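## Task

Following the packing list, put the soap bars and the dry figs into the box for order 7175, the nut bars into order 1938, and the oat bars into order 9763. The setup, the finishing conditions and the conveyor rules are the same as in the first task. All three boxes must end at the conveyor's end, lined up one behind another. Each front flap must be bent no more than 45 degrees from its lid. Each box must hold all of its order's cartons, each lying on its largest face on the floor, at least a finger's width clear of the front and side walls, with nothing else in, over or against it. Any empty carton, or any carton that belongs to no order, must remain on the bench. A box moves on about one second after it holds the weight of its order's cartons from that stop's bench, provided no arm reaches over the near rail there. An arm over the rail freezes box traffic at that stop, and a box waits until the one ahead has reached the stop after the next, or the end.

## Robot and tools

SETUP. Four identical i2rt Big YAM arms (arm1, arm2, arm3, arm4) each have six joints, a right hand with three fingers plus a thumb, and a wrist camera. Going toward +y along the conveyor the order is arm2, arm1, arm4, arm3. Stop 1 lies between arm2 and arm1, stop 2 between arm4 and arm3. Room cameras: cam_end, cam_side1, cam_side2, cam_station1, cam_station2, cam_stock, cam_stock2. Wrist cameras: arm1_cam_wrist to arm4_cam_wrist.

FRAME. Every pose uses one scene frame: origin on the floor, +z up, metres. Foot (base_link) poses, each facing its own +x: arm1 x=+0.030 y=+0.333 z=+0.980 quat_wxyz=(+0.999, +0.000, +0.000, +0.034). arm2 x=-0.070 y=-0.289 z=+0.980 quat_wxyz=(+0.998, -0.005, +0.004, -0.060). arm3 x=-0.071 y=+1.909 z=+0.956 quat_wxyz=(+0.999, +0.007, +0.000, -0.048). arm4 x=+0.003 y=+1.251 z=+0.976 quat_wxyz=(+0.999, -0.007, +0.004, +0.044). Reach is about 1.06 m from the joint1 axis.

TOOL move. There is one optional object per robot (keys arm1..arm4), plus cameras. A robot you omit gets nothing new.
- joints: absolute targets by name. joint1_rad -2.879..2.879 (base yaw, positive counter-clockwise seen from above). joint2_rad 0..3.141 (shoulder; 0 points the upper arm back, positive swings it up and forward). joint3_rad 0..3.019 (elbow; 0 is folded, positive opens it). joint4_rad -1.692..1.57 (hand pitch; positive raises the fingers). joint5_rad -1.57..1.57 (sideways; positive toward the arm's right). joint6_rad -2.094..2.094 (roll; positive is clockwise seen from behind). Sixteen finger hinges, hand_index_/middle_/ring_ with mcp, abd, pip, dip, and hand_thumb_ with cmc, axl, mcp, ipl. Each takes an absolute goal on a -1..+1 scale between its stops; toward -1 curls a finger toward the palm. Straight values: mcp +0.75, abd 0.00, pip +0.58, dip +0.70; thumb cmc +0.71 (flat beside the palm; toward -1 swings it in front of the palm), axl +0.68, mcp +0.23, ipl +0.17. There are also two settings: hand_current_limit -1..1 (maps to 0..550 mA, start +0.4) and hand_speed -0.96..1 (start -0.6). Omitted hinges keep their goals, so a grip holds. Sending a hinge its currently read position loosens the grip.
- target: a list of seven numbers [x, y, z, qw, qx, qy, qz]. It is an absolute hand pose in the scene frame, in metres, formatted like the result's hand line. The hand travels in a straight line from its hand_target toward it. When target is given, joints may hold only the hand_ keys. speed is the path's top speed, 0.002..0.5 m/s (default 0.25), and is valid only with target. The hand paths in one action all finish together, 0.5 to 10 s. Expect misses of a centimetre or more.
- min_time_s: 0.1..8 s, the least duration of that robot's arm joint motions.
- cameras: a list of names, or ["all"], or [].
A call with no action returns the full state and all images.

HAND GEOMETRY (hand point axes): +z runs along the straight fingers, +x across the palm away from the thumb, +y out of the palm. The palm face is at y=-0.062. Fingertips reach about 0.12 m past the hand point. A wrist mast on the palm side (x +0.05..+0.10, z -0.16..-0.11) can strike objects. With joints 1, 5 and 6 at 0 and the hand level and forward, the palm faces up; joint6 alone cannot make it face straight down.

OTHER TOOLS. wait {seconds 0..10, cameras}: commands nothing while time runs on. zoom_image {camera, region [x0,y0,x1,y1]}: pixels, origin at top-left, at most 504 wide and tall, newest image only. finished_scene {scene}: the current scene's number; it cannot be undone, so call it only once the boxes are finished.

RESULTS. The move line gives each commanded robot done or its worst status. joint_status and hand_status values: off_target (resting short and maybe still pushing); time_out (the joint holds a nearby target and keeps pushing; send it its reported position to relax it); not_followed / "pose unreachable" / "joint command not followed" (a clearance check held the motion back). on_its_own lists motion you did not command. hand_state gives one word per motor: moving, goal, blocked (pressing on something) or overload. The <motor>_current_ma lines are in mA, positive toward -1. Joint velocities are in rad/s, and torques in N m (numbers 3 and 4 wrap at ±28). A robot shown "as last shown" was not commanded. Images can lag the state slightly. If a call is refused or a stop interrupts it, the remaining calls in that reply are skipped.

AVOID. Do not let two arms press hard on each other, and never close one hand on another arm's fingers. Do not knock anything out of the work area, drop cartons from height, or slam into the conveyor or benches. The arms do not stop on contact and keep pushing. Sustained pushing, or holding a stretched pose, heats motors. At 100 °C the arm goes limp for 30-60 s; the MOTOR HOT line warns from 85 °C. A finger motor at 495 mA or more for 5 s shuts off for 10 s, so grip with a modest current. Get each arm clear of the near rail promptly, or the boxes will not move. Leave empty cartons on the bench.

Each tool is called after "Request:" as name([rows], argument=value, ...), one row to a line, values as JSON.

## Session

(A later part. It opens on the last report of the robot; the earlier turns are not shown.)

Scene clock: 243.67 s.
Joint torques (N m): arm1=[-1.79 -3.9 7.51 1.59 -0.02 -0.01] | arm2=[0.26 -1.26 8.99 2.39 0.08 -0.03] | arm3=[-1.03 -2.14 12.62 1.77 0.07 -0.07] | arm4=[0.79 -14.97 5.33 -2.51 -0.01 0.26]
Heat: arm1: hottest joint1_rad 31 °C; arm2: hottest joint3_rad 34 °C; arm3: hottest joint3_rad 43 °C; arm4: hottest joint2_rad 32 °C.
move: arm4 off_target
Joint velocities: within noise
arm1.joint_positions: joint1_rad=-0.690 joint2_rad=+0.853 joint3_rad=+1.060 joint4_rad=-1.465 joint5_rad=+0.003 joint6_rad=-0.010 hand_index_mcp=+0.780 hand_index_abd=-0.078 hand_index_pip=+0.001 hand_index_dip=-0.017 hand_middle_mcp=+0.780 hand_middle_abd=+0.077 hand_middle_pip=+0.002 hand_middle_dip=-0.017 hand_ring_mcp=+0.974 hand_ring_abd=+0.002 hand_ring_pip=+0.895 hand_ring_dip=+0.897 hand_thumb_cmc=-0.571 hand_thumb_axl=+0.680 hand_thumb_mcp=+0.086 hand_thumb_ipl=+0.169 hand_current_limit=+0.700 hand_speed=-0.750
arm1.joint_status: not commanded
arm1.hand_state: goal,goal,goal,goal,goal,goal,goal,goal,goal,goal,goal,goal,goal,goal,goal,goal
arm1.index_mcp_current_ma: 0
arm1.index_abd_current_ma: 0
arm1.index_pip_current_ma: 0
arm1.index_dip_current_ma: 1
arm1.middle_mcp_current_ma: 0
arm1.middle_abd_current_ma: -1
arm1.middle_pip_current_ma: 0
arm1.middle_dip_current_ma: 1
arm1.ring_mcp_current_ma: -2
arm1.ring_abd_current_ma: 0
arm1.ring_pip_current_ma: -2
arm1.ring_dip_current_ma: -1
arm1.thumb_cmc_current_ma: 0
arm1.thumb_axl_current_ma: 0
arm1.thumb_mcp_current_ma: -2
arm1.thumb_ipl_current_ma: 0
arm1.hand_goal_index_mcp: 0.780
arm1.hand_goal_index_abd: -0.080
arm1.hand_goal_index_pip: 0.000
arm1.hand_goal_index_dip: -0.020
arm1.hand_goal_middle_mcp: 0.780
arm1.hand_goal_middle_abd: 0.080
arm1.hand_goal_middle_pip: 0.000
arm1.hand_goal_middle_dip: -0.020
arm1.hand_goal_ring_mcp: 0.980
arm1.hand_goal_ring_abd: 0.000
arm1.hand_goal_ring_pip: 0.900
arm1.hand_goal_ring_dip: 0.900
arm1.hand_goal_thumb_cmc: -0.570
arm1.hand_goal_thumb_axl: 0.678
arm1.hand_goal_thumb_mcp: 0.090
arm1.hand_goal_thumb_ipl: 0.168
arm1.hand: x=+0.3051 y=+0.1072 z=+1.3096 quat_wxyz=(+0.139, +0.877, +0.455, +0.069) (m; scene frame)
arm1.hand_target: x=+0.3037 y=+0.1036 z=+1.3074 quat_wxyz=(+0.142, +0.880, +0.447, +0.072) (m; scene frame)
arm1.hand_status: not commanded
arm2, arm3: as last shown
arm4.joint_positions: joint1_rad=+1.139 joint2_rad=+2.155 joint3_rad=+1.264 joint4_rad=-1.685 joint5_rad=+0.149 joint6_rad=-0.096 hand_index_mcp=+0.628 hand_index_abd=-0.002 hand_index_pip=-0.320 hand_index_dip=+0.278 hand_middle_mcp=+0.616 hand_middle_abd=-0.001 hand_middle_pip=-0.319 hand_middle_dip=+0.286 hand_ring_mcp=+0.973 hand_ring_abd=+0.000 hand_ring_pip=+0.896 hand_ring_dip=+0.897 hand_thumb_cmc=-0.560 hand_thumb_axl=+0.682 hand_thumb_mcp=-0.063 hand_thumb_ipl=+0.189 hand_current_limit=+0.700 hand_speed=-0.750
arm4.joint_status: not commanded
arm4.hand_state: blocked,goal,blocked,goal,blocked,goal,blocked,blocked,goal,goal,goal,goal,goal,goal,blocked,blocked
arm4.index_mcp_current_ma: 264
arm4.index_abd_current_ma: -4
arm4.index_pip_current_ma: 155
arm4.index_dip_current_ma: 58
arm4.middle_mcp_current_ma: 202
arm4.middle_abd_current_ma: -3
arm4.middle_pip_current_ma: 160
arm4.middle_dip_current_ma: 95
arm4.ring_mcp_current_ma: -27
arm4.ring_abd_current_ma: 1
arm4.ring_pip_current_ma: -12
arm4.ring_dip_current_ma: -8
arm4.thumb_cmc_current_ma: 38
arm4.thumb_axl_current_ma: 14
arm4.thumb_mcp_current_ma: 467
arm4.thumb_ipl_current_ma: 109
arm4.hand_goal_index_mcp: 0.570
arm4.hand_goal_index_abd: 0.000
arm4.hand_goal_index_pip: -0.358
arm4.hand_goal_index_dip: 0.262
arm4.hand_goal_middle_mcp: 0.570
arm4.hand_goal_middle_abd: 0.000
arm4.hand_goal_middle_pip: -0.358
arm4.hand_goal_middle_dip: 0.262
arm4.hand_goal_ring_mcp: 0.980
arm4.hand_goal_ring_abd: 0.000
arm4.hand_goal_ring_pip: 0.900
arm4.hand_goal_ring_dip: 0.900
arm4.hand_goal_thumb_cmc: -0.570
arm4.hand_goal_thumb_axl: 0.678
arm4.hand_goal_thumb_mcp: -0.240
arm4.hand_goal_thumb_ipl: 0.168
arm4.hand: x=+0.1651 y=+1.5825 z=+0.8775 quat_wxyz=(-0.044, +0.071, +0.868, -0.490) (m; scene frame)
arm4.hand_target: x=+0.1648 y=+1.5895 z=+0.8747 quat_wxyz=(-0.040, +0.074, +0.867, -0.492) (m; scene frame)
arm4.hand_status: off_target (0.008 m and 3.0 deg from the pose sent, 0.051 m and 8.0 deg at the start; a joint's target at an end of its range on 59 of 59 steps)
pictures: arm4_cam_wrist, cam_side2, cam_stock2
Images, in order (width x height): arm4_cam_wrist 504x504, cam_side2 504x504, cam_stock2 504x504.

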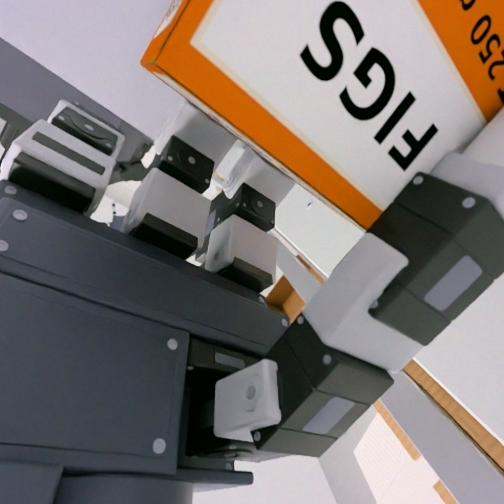

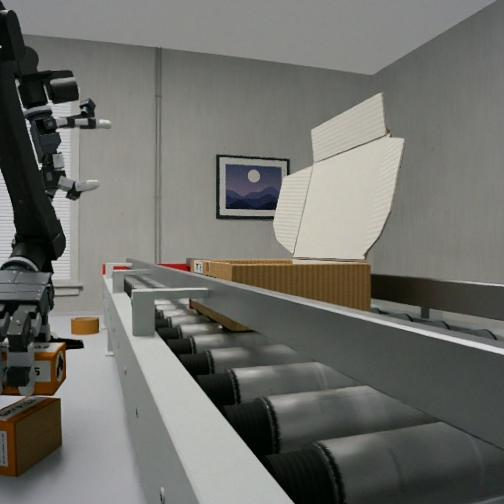

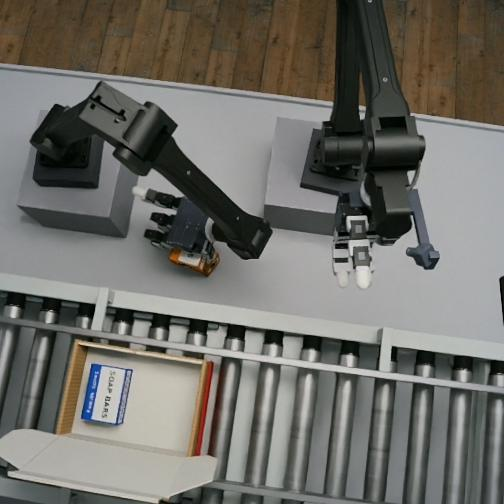

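Request:
move(arm4={"target":[0.165,1.592,0.842,-0.0448,0.0748,0.8547,-0.5121],"speed":0.04}, cameras=["cam_side2","cam_station2"])

Request:
zoom_image(camera="cam_side2", region=[0, 320, 120, 490])

Scene clock: 245.37 s.
Joint torques (N m): arm1=[-1.85 -3.84 7.54 1.58 -0.03 -0.01] | arm2=[0.44 -1.26 9.02 2.36 0.08 -0.03] | arm3=[-0.44 -1.73 12.42 1.65 0.07 -0.02] | arm4=[0.85 -15.33 4.77 -2.59 -0.01 0.22]
Heat: arm1: hottest joint1_rad 31 °C; arm2: hottest joint3_rad 34 °C; arm3: hottest joint3_rad 43 °C; arm4: hottest joint2_rad 32 °C.
move: arm4 done
Joint velocities: within noise
arm1, arm2, arm3: as last shown
arm4.joint_positions: joint1_rad=+1.139 joint2_rad=+2.254 joint3_rad=+1.322 joint4_rad=-1.685 joint5_rad=+0.145 joint6_rad=-0.085 hand_index_mcp=+0.628 hand_index_abd=-0.002 hand_index_pip=-0.320 hand_index_dip=+0.276 hand_middle_mcp=+0.615 hand_middle_abd=-0.001 hand_middle_pip=-0.319 hand_middle_dip=+0.286 hand_ring_mcp=+0.973 hand_ring_abd=+0.000 hand_ring_pip=+0.896 hand_ring_dip=+0.897 hand_thumb_cmc=-0.559 hand_thumb_axl=+0.682 hand_thumb_mcp=-0.063 hand_thumb_ipl=+0.189 hand_current_limit=+0.700 hand_speed=-0.750
arm4.joint_status: not commanded
arm4.hand_state: blocked,goal,blocked,goal,blocked,goal,blocked,blocked,goal,goal,goal,goal,goal,goal,blocked,blocked
arm4.index_mcp_current_ma: 264
arm4.index_abd_current_ma: -4
arm4.index_pip_current_ma: 155
arm4.index_dip_current_ma: 51
arm4.middle_mcp_current_ma: 199
arm4.middle_abd_current_ma: -3
arm4.middle_pip_current_ma: 160
arm4.middle_dip_current_ma: 95
arm4.ring_mcp_current_ma: -27
arm4.ring_abd_current_ma: 1
arm4.ring_pip_current_ma: -12
arm4.ring_dip_current_ma: -8
arm4.thumb_cmc_current_ma: 39
arm4.thumb_axl_current_ma: 14
arm4.thumb_mcp_current_ma: 467
arm4.thumb_ipl_current_ma: 113
arm4.hand_goal_index_mcp: 0.570
arm4.hand_goal_index_abd: 0.000
arm4.hand_goal_index_pip: -0.358
arm4.hand_goal_index_dip: 0.262
arm4.hand_goal_middle_mcp: 0.570
arm4.hand_goal_middle_abd: 0.000
arm4.hand_goal_middle_pip: -0.358
arm4.hand_goal_middle_dip: 0.262
arm4.hand_goal_ring_mcp: 0.980
arm4.hand_goal_ring_abd: 0.000
arm4.hand_goal_ring_pip: 0.900
arm4.hand_goal_ring_dip: 0.900
arm4.hand_goal_thumb_cmc: -0.570
arm4.hand_goal_thumb_axl: 0.678
arm4.hand_goal_thumb_mcp: -0.240
arm4.hand_goal_thumb_ipl: 0.168
arm4.hand: x=+0.1668 y=+1.5874 z=+0.8472 quat_wxyz=(-0.048, +0.074, +0.857, -0.507) (m; scene frame)
arm4.hand_target: x=+0.1650 y=+1.5919 z=+0.8420 quat_wxyz=(-0.045, +0.075, +0.855, -0.511) (m; scene frame)
arm4.hand_status: done (0.007 m and 0.8 deg from the pose sent, 0.037 m and 3.0 deg at the start; a joint's target at an end of its range on 19 of 42 steps)
pictures: cam_side2, cam_station2
Images, in order (width x height): cam_side2 504x504, cam_station2 504x504.

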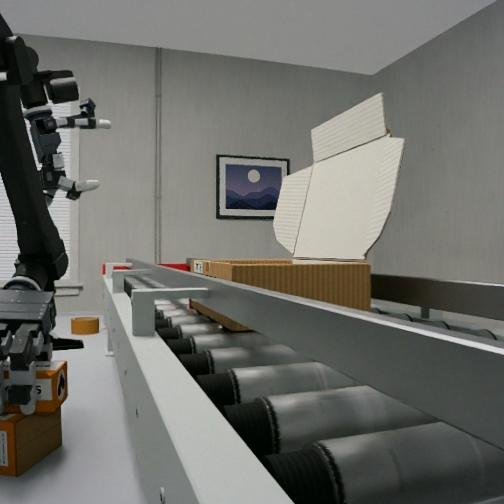

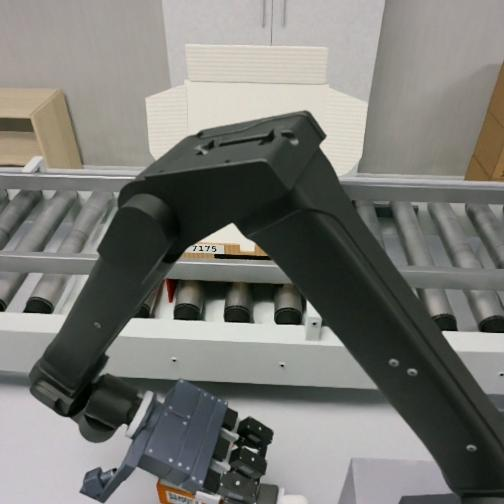

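Scaled by 2.965 from the camera's 504x504 image, which has a finer 720x720 frame.

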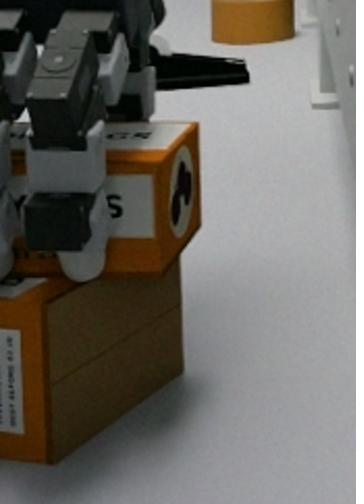

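Request:
move(arm4={"target":[0.165,1.592,0.832,-0.0448,0.0748,0.8547,-0.5121],"speed":0.03}, cameras=["cam_side2"])

Request:
zoom_image(camera="cam_side2", region=[0, 320, 120, 490])

Scene clock: 246.47 s.
Joint torques (N m): arm1=[-1.85 -3.78 7.57 1.59 -0.03 -0.02] | arm2=[0.73 -1.2 9.13 2.37 0.07 -0.03] | arm3=[-0.85 -2.2 12.56 1.68 0.06 -0.11] | arm4=[0.62 -13.63 5.01 -1.88 0.01 0.18]
Heat: arm1: hottest joint1_rad 31 °C; arm2: hottest joint3_rad 34 °C; arm3: hottest joint3_rad 43 °C; arm4: hottest joint2_rad 32 °C.
move: arm4 off_target
Joint velocities: within noise
arm1: as last shown
arm2.joint_positions: joint1_rad=-0.124 joint2_rad=+0.644 joint3_rad=+1.406 joint4_rad=-1.239 joint5_rad=+0.070 joint6_rad=+1.094 hand_index_mcp=+0.755 hand_index_abd=+0.000 hand_index_pip=+0.577 hand_index_dip=+0.696 hand_middle_mcp=+0.755 hand_middle_abd=+0.000 hand_middle_pip=+0.577 hand_middle_dip=+0.696 hand_ring_mcp=+0.755 hand_ring_abd=+0.000 hand_ring_pip=+0.577 hand_ring_dip=+0.696 hand_thumb_cmc=+0.715 hand_thumb_axl=+0.677 hand_thumb_mcp=+0.226 hand_thumb_ipl=+0.168 hand_current_limit=+0.400 hand_speed=-0.600
arm2.joint_status: not commanded
arm2.hand_state: goal,goal,overload,goal,goal,goal,goal,goal,goal,goal,goal,goal,goal,goal,goal,goal
arm2.index_mcp_current_ma: 0
arm2.index_abd_current_ma: 0
arm2.index_pip_current_ma: 0
arm2.index_dip_current_ma: 0
arm2.middle_mcp_current_ma: 0
arm2.middle_abd_current_ma: 0
arm2.middle_pip_current_ma: 0
arm2.middle_dip_current_ma: 0
arm2.ring_mcp_current_ma: 0
arm2.ring_abd_current_ma: 0
arm2.ring_pip_current_ma: 0
arm2.ring_dip_current_ma: 0
arm2.thumb_cmc_current_ma: 0
arm2.thumb_axl_current_ma: 0
arm2.thumb_mcp_current_ma: 0
arm2.thumb_ipl_current_ma: 0
arm2.hand_goal_index_mcp: 0.754
arm2.hand_goal_index_abd: 0.000
arm2.hand_goal_index_pip: 0.576
arm2.hand_goal_index_dip: 0.696
arm2.hand_goal_middle_mcp: 0.754
arm2.hand_goal_middle_abd: 0.000
arm2.hand_goal_middle_pip: 0.576
arm2.hand_goal_middle_dip: 0.696
arm2.hand_goal_ring_mcp: 0.754
arm2.hand_goal_ring_abd: 0.000
arm2.hand_goal_ring_pip: 0.576
arm2.hand_goal_ring_dip: 0.696
arm2.hand_goal_thumb_cmc: 0.714
arm2.hand_goal_thumb_axl: 0.678
arm2.hand_goal_thumb_mcp: 0.226
arm2.hand_goal_thumb_ipl: 0.168
arm2.hand: x=+0.1623 y=-0.4413 z=+1.5615 quat_wxyz=(+0.215, +0.851, +0.084, +0.472) (m; scene frame)
arm2.hand_target: x=+0.1589 y=-0.4403 z=+1.5764 quat_wxyz=(+0.220, +0.842, +0.083, +0.486) (m; scene frame)
arm2.hand_status: not commanded
arm3.joint_positions: joint1_rad=+0.273 joint2_rad=+0.833 joint3_rad=+1.000 joint4_rad=-1.428 joint5_rad=-0.004 joint6_rad=+0.007 hand_index_mcp=+0.860 hand_index_abd=+0.001 hand_index_pip=-0.355 hand_index_dip=+0.265 hand_middle_mcp=+0.860 hand_middle_abd=+0.001 hand_middle_pip=-0.355 hand_middle_dip=+0.265 hand_ring_mcp=+0.974 hand_ring_abd=+0.001 hand_ring_pip=+0.897 hand_ring_dip=+0.897 hand_thumb_cmc=-0.568 hand_thumb_axl=+0.677 hand_thumb_mcp=+0.078 hand_thumb_ipl=+0.168 hand_current_limit=+0.700 hand_speed=-0.750
arm3.joint_status: not commanded
arm3.hand_state: goal,goal,goal,goal,goal,goal,goal,goal,goal,goal,goal,goal,goal,goal,goal,goal
arm3.index_mcp_current_ma: 0
arm3.index_abd_current_ma: 0
arm3.index_pip_current_ma: 2
arm3.index_dip_current_ma: 2
arm3.middle_mcp_current_ma: 0
arm3.middle_abd_current_ma: 0
arm3.middle_pip_current_ma: 2
arm3.middle_dip_current_ma: 2
arm3.ring_mcp_current_ma: -6
arm3.ring_abd_current_ma: 0
arm3.ring_pip_current_ma: -2
arm3.ring_dip_current_ma: -2
arm3.thumb_cmc_current_ma: 1
arm3.thumb_axl_current_ma: 0
arm3.thumb_mcp_current_ma: -2
arm3.thumb_ipl_current_ma: 0
arm3.hand_goal_index_mcp: 0.860
arm3.hand_goal_index_abd: 0.000
arm3.hand_goal_index_pip: -0.358
arm3.hand_goal_index_dip: 0.262
arm3.hand_goal_middle_mcp: 0.860
arm3.hand_goal_middle_abd: 0.000
arm3.hand_goal_middle_pip: -0.358
arm3.hand_goal_middle_dip: 0.262
arm3.hand_goal_ring_mcp: 0.980
arm3.hand_goal_ring_abd: 0.000
arm3.hand_goal_ring_pip: 0.900
arm3.hand_goal_ring_dip: 0.900
arm3.hand_goal_thumb_cmc: -0.570
arm3.hand_goal_thumb_axl: 0.678
arm3.hand_goal_thumb_mcp: 0.080
arm3.hand_goal_thumb_ipl: 0.168
arm3.hand: x=+0.2775 y=+1.9435 z=+1.2663 quat_wxyz=(+0.093, +0.637, +0.755, +0.125) (m; scene frame)
arm3.hand_target: x=+0.2848 y=+1.9476 z=+1.2983 quat_wxyz=(+0.117, +0.628, +0.755, +0.152) (m; scene frame)
arm3.hand_status: not commanded
arm4.joint_positions: joint1_rad=+1.141 joint2_rad=+2.257 joint3_rad=+1.324 joint4_rad=-1.685 joint5_rad=+0.144 joint6_rad=-0.082 hand_index_mcp=+0.628 hand_index_abd=-0.002 hand_index_pip=-0.320 hand_index_dip=+0.273 hand_middle_mcp=+0.615 hand_middle_abd=-0.001 hand_middle_pip=-0.319 hand_middle_dip=+0.286 hand_ring_mcp=+0.973 hand_ring_abd=+0.000 hand_ring_pip=+0.896 hand_ring_dip=+0.897 hand_thumb_cmc=-0.559 hand_thumb_axl=+0.682 hand_thumb_mcp=-0.063 hand_thumb_ipl=+0.189 hand_current_limit=+0.700 hand_speed=-0.750
arm4.joint_status: not commanded
arm4.hand_state: blocked,goal,blocked,goal,blocked,goal,blocked,blocked,goal,goal,goal,goal,goal,goal,blocked,blocked
arm4.index_mcp_current_ma: 264
arm4.index_abd_current_ma: -4
arm4.index_pip_current_ma: 155
arm4.index_dip_current_ma: 39
arm4.middle_mcp_current_ma: 199
arm4.middle_abd_current_ma: -3
arm4.middle_pip_current_ma: 160
arm4.middle_dip_current_ma: 95
arm4.ring_mcp_current_ma: -27
arm4.ring_abd_current_ma: 1
arm4.ring_pip_current_ma: -12
arm4.ring_dip_current_ma: -8
arm4.thumb_cmc_current_ma: 39
arm4.thumb_axl_current_ma: 14
arm4.thumb_mcp_current_ma: 468
arm4.thumb_ipl_current_ma: 113
arm4.hand_goal_index_mcp: 0.570
arm4.hand_goal_index_abd: 0.000
arm4.hand_goal_index_pip: -0.358
arm4.hand_goal_index_dip: 0.262
arm4.hand_goal_middle_mcp: 0.570
arm4.hand_goal_middle_abd: 0.000
arm4.hand_goal_middle_pip: -0.358
arm4.hand_goal_middle_dip: 0.262
arm4.hand_goal_ring_mcp: 0.980
arm4.hand_goal_ring_abd: 0.000
arm4.hand_goal_ring_pip: 0.900
arm4.hand_goal_ring_dip: 0.900
arm4.hand_goal_thumb_cmc: -0.570
arm4.hand_goal_thumb_axl: 0.678
arm4.hand_goal_thumb_mcp: -0.240
arm4.hand_goal_thumb_ipl: 0.168
arm4.hand: x=+0.1663 y=+1.5878 z=+0.8463 quat_wxyz=(-0.047, +0.075, +0.857, -0.507) (m; scene frame)
arm4.hand_target: x=+0.1649 y=+1.5917 z=+0.8323 quat_wxyz=(-0.045, +0.075, +0.855, -0.512) (m; scene frame)
arm4.hand_status: off_target (0.015 m and 0.7 deg from the pose sent, 0.016 m and 0.8 deg at the start)
pictures: cam_side2
Images, in order (width x height): cam_side2 504x504.

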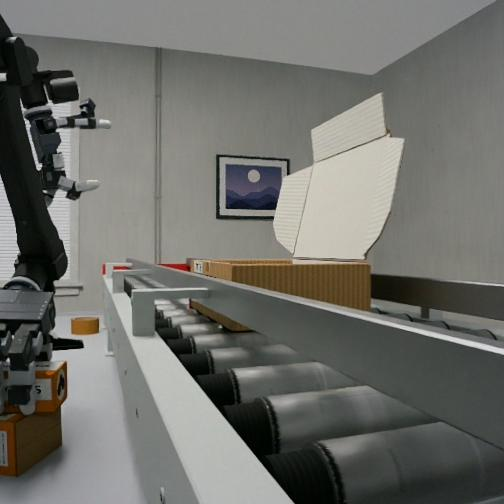

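Scaled by 2.965 from the camera's 504x504 image, which has a finer 720x720 frame.

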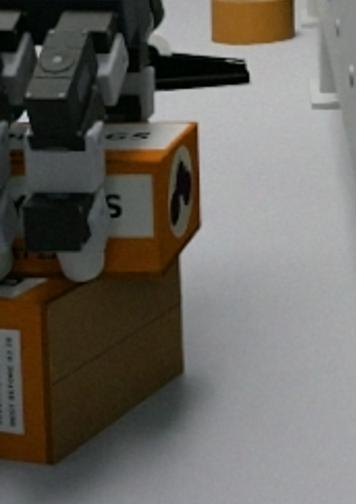

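Request:
move(arm4={"joints":{"hand_thumb_mcp":-0.10,"hand_index_mcp":0.60,"hand_middle_mcp":0.60}}, cameras=["cam_side2"])

Request:
move(arm4={"joints":{"hand_thumb_mcp":0.02,"hand_index_mcp":0.69,"hand_middle_mcp":0.68}}, cameras=["cam_side2"])

Request:
zoom_image(camera="cam_side2", region=[0, 320, 120, 490])

Scene clock: 247.13 s.
Joint torques (N m): arm1=[-1.79 -3.72 7.49 1.54 -0.04 0] | arm2=[0.62 -1.38 9.05 2.36 0.08 -0.02] | arm3=[-0.32 -2.08 12.56 1.65 0.06 -0.11] | arm4=[0.67 -14.04 4.89 -1.89 0.02 0.17]
Heat: arm1: hottest joint1_rad 31 °C; arm2: hottest joint3_rad 34 °C; arm3: hottest joint3_rad 43 °C; arm4: hottest joint2_rad 32 °C.
move: arm4 off_target
Joint velocities: within noise
arm1, arm2, arm3: as last shown
arm4.joint_positions: joint1_rad=+1.141 joint2_rad=+2.259 joint3_rad=+1.325 joint4_rad=-1.685 joint5_rad=+0.144 joint6_rad=-0.082 hand_index_mcp=+0.634 hand_index_abd=-0.002 hand_index_pip=-0.320 hand_index_dip=+0.271 hand_middle_mcp=+0.622 hand_middle_abd=-0.001 hand_middle_pip=-0.321 hand_middle_dip=+0.279 hand_ring_mcp=+0.973 hand_ring_abd=+0.000 hand_ring_pip=+0.896 hand_ring_dip=+0.897 hand_thumb_cmc=-0.559 hand_thumb_axl=+0.680 hand_thumb_mcp=-0.061 hand_thumb_ipl=+0.189 hand_current_limit=+0.700 hand_speed=-0.750
arm4.joint_status: hand_index_mcp off_target (ended at +0.634, target +0.600); hand_middle_mcp off_target (ended at +0.622, target +0.600); hand_thumb_mcp off_target (ended at -0.061, target -0.100)
arm4.hand_state: blocked,goal,blocked,goal,blocked,goal,blocked,goal,goal,goal,goal,goal,goal,goal,blocked,blocked
arm4.index_mcp_current_ma: 145
arm4.index_abd_current_ma: -4
arm4.index_pip_current_ma: 154
arm4.index_dip_current_ma: 31
arm4.middle_mcp_current_ma: 91
arm4.middle_abd_current_ma: -3
arm4.middle_pip_current_ma: 150
arm4.middle_dip_current_ma: 66
arm4.ring_mcp_current_ma: -27
arm4.ring_abd_current_ma: 1
arm4.ring_pip_current_ma: -12
arm4.ring_dip_current_ma: -8
arm4.thumb_cmc_current_ma: 39
arm4.thumb_axl_current_ma: 7
arm4.thumb_mcp_current_ma: 211
arm4.thumb_ipl_current_ma: 110
arm4.hand_goal_index_mcp: 0.600
arm4.hand_goal_index_abd: 0.000
arm4.hand_goal_index_pip: -0.358
arm4.hand_goal_index_dip: 0.262
arm4.hand_goal_middle_mcp: 0.600
arm4.hand_goal_middle_abd: 0.000
arm4.hand_goal_middle_pip: -0.358
arm4.hand_goal_middle_dip: 0.262
arm4.hand_goal_ring_mcp: 0.980
arm4.hand_goal_ring_abd: 0.000
arm4.hand_goal_ring_pip: 0.900
arm4.hand_goal_ring_dip: 0.900
arm4.hand_goal_thumb_cmc: -0.570
arm4.hand_goal_thumb_axl: 0.678
arm4.hand_goal_thumb_mcp: -0.100
arm4.hand_goal_thumb_ipl: 0.168
arm4.hand: x=+0.1663 y=+1.5881 z=+0.8457 quat_wxyz=(-0.047, +0.075, +0.857, -0.508) (m; scene frame)
arm4.hand_target: x=+0.1648 y=+1.5915 z=+0.8322 quat_wxyz=(-0.045, +0.075, +0.855, -0.512) (m; scene frame)
arm4.hand_status: not commanded
pictures: cam_side2
Images, in order (width x height): cam_side2 504x504.

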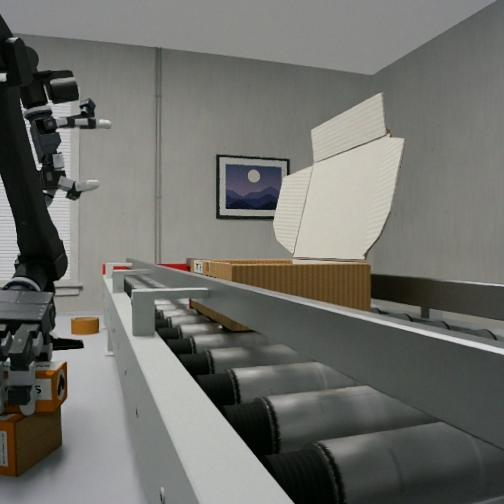

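Scene clock: 247.73 s.
Joint torques (N m): arm1=[-1.85 -3.9 7.53 1.57 -0.03 0] | arm2=[0.62 -1.08 9.02 2.44 0.08 -0.06] | arm3=[-0.73 -2.08 12.59 1.59 0.09 -0.06] | arm4=[0.67 -14.68 4.4 -1.91 0.02 0.17]
Heat: arm1: hottest joint1_rad 31 °C; arm2: hottest joint3_rad 34 °C; arm3: hottest joint3_rad 43 °C; arm4: hottest joint2_rad 32 °C.
move: arm4 done
Joint velocities: within noise
arm1, arm2, arm3: as last shown
arm4.joint_positions: joint1_rad=+1.141 joint2_rad=+2.267 joint3_rad=+1.331 joint4_rad=-1.685 joint5_rad=+0.144 joint6_rad=-0.082 hand_index_mcp=+0.676 hand_index_abd=-0.002 hand_index_pip=-0.355 hand_index_dip=+0.265 hand_middle_mcp=+0.666 hand_middle_abd=-0.001 hand_middle_pip=-0.355 hand_middle_dip=+0.266 hand_ring_mcp=+0.973 hand_ring_abd=+0.000 hand_ring_pip=+0.896 hand_ring_dip=+0.897 hand_thumb_cmc=-0.567 hand_thumb_axl=+0.679 hand_thumb_mcp=+0.017 hand_thumb_ipl=+0.170 hand_current_limit=+0.700 hand_speed=-0.750
arm4.joint_status: all done
arm4.hand_state: goal,goal,goal,goal,goal,goal,goal,goal,goal,goal,goal,goal,goal,goal,goal,goal
arm4.index_mcp_current_ma: -57
arm4.index_abd_current_ma: -4
arm4.index_pip_current_ma: 11
arm4.index_dip_current_ma: 10
arm4.middle_mcp_current_ma: -56
arm4.middle_abd_current_ma: -3
arm4.middle_pip_current_ma: 10
arm4.middle_dip_current_ma: 12
arm4.ring_mcp_current_ma: -27
arm4.ring_abd_current_ma: 1
arm4.ring_pip_current_ma: -12
arm4.ring_dip_current_ma: -8
arm4.thumb_cmc_current_ma: 9
arm4.thumb_axl_current_ma: 5
arm4.thumb_mcp_current_ma: -15
arm4.thumb_ipl_current_ma: 9
arm4.hand_goal_index_mcp: 0.690
arm4.hand_goal_index_abd: 0.000
arm4.hand_goal_index_pip: -0.358
arm4.hand_goal_index_dip: 0.262
arm4.hand_goal_middle_mcp: 0.680
arm4.hand_goal_middle_abd: 0.000
arm4.hand_goal_middle_pip: -0.358
arm4.hand_goal_middle_dip: 0.262
arm4.hand_goal_ring_mcp: 0.980
arm4.hand_goal_ring_abd: 0.000
arm4.hand_goal_ring_pip: 0.900
arm4.hand_goal_ring_dip: 0.900
arm4.hand_goal_thumb_cmc: -0.570
arm4.hand_goal_thumb_axl: 0.678
arm4.hand_goal_thumb_mcp: 0.020
arm4.hand_goal_thumb_ipl: 0.168
arm4.hand: x=+0.1666 y=+1.5888 z=+0.8432 quat_wxyz=(-0.047, +0.075, +0.856, -0.509) (m; scene frame)
arm4.hand_target: x=+0.1648 y=+1.5916 z=+0.8322 quat_wxyz=(-0.045, +0.075, +0.855, -0.512) (m; scene frame)
arm4.hand_status: not commanded
pictures: cam_side2
Images, in order (width x height): cam_side2 504x504.

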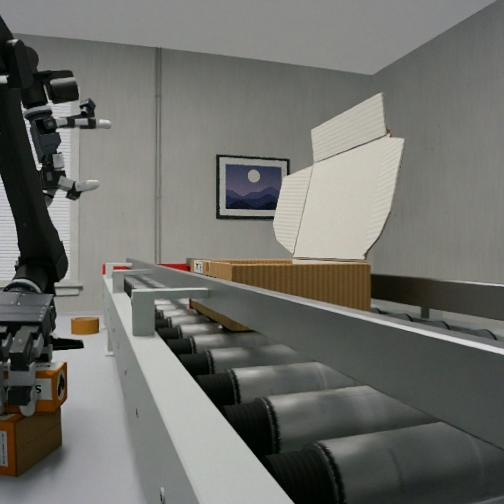

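Scaled by 2.965 from the camera's 504x504 image, which has a finer 720x720 frame.

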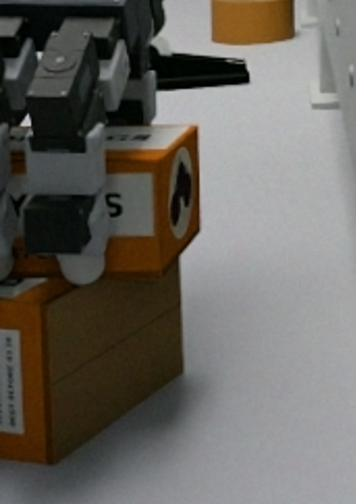

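Request:
move(arm4={"joints":{"hand_thumb_mcp":0.09,"hand_index_mcp":0.78,"hand_middle_mcp":0.78}})

Request:
move(arm4={"target":[0.165,1.592,1.06,-0.0448,0.0748,0.8547,-0.5121],"speed":0.15}, cameras=["cam_side2","cam_stock2"])

Request:
zoom_image(camera="cam_side2", region=[0, 320, 120, 490])

Scene clock: 248.40 s.
Joint torques (N m): arm1=[-1.79 -3.9 7.51 1.57 -0.03 -0.01] | arm2=[0.44 -1.08 8.98 2.37 0.1 -0.03] | arm3=[-0.67 -1.61 12.48 1.72 0.05 -0.08] | arm4=[0.67 -14.74 4.42 -1.94 0.02 0.18]
Heat: arm1: hottest joint1_rad 31 °C; arm2: hottest joint3_rad 34 °C; arm3: hottest joint3_rad 43 °C; arm4: hottest joint2_rad 32 °C.
move: arm4 done
Joint velocities: within noise
arm1, arm2, arm3: as last shown
arm4.joint_positions: joint1_rad=+1.141 joint2_rad=+2.267 joint3_rad=+1.331 joint4_rad=-1.685 joint5_rad=+0.144 joint6_rad=-0.082 hand_index_mcp=+0.764 hand_index_abd=-0.002 hand_index_pip=-0.355 hand_index_dip=+0.265 hand_middle_mcp=+0.764 hand_middle_abd=-0.001 hand_middle_pip=-0.355 hand_middle_dip=+0.266 hand_ring_mcp=+0.973 hand_ring_abd=+0.000 hand_ring_pip=+0.896 hand_ring_dip=+0.897 hand_thumb_cmc=-0.567 hand_thumb_axl=+0.679 hand_thumb_mcp=+0.085 hand_thumb_ipl=+0.170 hand_current_limit=+0.700 hand_speed=-0.750
arm4.joint_status: all done
arm4.hand_state: goal,goal,goal,goal,goal,goal,goal,goal,goal,goal,goal,goal,goal,goal,goal,goal
arm4.index_mcp_current_ma: -65
arm4.index_abd_current_ma: -4
arm4.index_pip_current_ma: 9
arm4.index_dip_current_ma: 10
arm4.middle_mcp_current_ma: -64
arm4.middle_abd_current_ma: -3
arm4.middle_pip_current_ma: 8
arm4.middle_dip_current_ma: 12
arm4.ring_mcp_current_ma: -27
arm4.ring_abd_current_ma: 1
arm4.ring_pip_current_ma: -12
arm4.ring_dip_current_ma: -8
arm4.thumb_cmc_current_ma: 9
arm4.thumb_axl_current_ma: 5
arm4.thumb_mcp_current_ma: -20
arm4.thumb_ipl_current_ma: 8
arm4.hand_goal_index_mcp: 0.780
arm4.hand_goal_index_abd: 0.000
arm4.hand_goal_index_pip: -0.358
arm4.hand_goal_index_dip: 0.262
arm4.hand_goal_middle_mcp: 0.780
arm4.hand_goal_middle_abd: 0.000
arm4.hand_goal_middle_pip: -0.358
arm4.hand_goal_middle_dip: 0.262
arm4.hand_goal_ring_mcp: 0.980
arm4.hand_goal_ring_abd: 0.000
arm4.hand_goal_ring_pip: 0.900
arm4.hand_goal_ring_dip: 0.900
arm4.hand_goal_thumb_cmc: -0.570
arm4.hand_goal_thumb_axl: 0.678
arm4.hand_goal_thumb_mcp: 0.090
arm4.hand_goal_thumb_ipl: 0.168
arm4.hand: x=+0.1666 y=+1.5888 z=+0.8432 quat_wxyz=(-0.047, +0.075, +0.856, -0.509) (m; scene frame)
arm4.hand_target: x=+0.1648 y=+1.5916 z=+0.8322 quat_wxyz=(-0.045, +0.075, +0.855, -0.512) (m; scene frame)
arm4.hand_status: not commanded
pictures: none

Scene clock: 250.73 s.
Joint torques (N m): arm1=[-1.85 -3.78 7.53 1.57 -0.01 0] | arm2=[0.38 -1.08 9.01 2.32 0.08 -0.03] | arm3=[-0.79 -2.14 12.72 1.63 0.08 -0.06] | arm4=[0.85 -12.22 6.04 -1.51 0.25 0]
Heat: arm1: hottest joint1_rad 31 °C; arm2: hottest joint3_rad 34 °C; arm3: hottest joint3_rad 43 °C; arm4: hottest joint2_rad 32 °C.
move: arm4 off_target
Joint velocities: within noise
arm1, arm2, arm3: as last shown
arm4.joint_positions: joint1_rad=+1.141 joint2_rad=+1.579 joint3_rad=+1.122 joint4_rad=-1.685 joint5_rad=+0.169 joint6_rad=-0.114 hand_index_mcp=+0.769 hand_index_abd=-0.002 hand_index_pip=-0.355 hand_index_dip=+0.265 hand_middle_mcp=+0.769 hand_middle_abd=-0.001 hand_middle_pip=-0.355 hand_middle_dip=+0.266 hand_ring_mcp=+0.973 hand_ring_abd=+0.000 hand_ring_pip=+0.896 hand_ring_dip=+0.897 hand_thumb_cmc=-0.568 hand_thumb_axl=+0.679 hand_thumb_mcp=+0.086 hand_thumb_ipl=+0.169 hand_current_limit=+0.700 hand_speed=-0.750
arm4.joint_status: not commanded
arm4.hand_state: goal,goal,goal,goal,goal,goal,goal,goal,goal,goal,goal,goal,goal,goal,goal,goal
arm4.index_mcp_current_ma: -42
arm4.index_abd_current_ma: -4
arm4.index_pip_current_ma: 9
arm4.index_dip_current_ma: 10
arm4.middle_mcp_current_ma: -41
arm4.middle_abd_current_ma: -3
arm4.middle_pip_current_ma: 8
arm4.middle_dip_current_ma: 12
arm4.ring_mcp_current_ma: -27
arm4.ring_abd_current_ma: 1
arm4.ring_pip_current_ma: -12
arm4.ring_dip_current_ma: -8
arm4.thumb_cmc_current_ma: 6
arm4.thumb_axl_current_ma: 5
arm4.thumb_mcp_current_ma: -19
arm4.thumb_ipl_current_ma: 6
arm4.hand_goal_index_mcp: 0.780
arm4.hand_goal_index_abd: 0.000
arm4.hand_goal_index_pip: -0.358
arm4.hand_goal_index_dip: 0.262
arm4.hand_goal_middle_mcp: 0.780
arm4.hand_goal_middle_abd: 0.000
arm4.hand_goal_middle_pip: -0.358
arm4.hand_goal_middle_dip: 0.262
arm4.hand_goal_ring_mcp: 0.980
arm4.hand_goal_ring_abd: 0.000
arm4.hand_goal_ring_pip: 0.900
arm4.hand_goal_ring_dip: 0.900
arm4.hand_goal_thumb_cmc: -0.570
arm4.hand_goal_thumb_axl: 0.678
arm4.hand_goal_thumb_mcp: 0.090
arm4.hand_goal_thumb_ipl: 0.168
arm4.hand: x=+0.1704 y=+1.5938 z=+1.0581 quat_wxyz=(+0.012, +0.084, +0.950, -0.299) (m; scene frame)
arm4.hand_target: x=+0.1652 y=+1.5918 z=+1.0591 quat_wxyz=(+0.013, +0.073, +0.950, -0.303) (m; scene frame)
arm4.hand_status: off_target (0.006 m and 27.6 deg from the pose sent, 0.217 m and 0.5 deg at the start; pose on its path clipped on 27 of 70 steps; a joint's target at an end of its range on 68 of 70 steps)
pictures: cam_side2, cam_stock2
Images, in order (width x height): cam_side2 504x504, cam_stock2 504x504.

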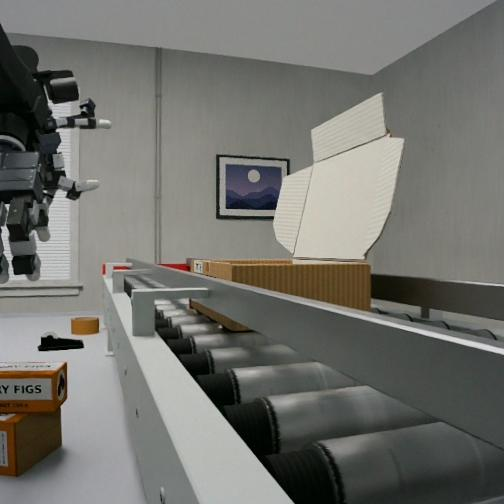

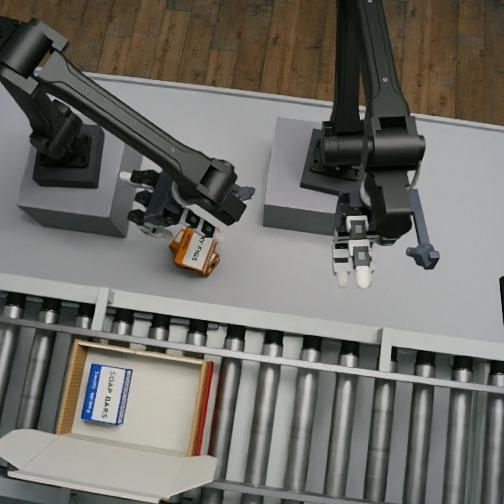

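Scaled by 2.965 from the camera's 504x504 image, which has a finer 720x720 frame.

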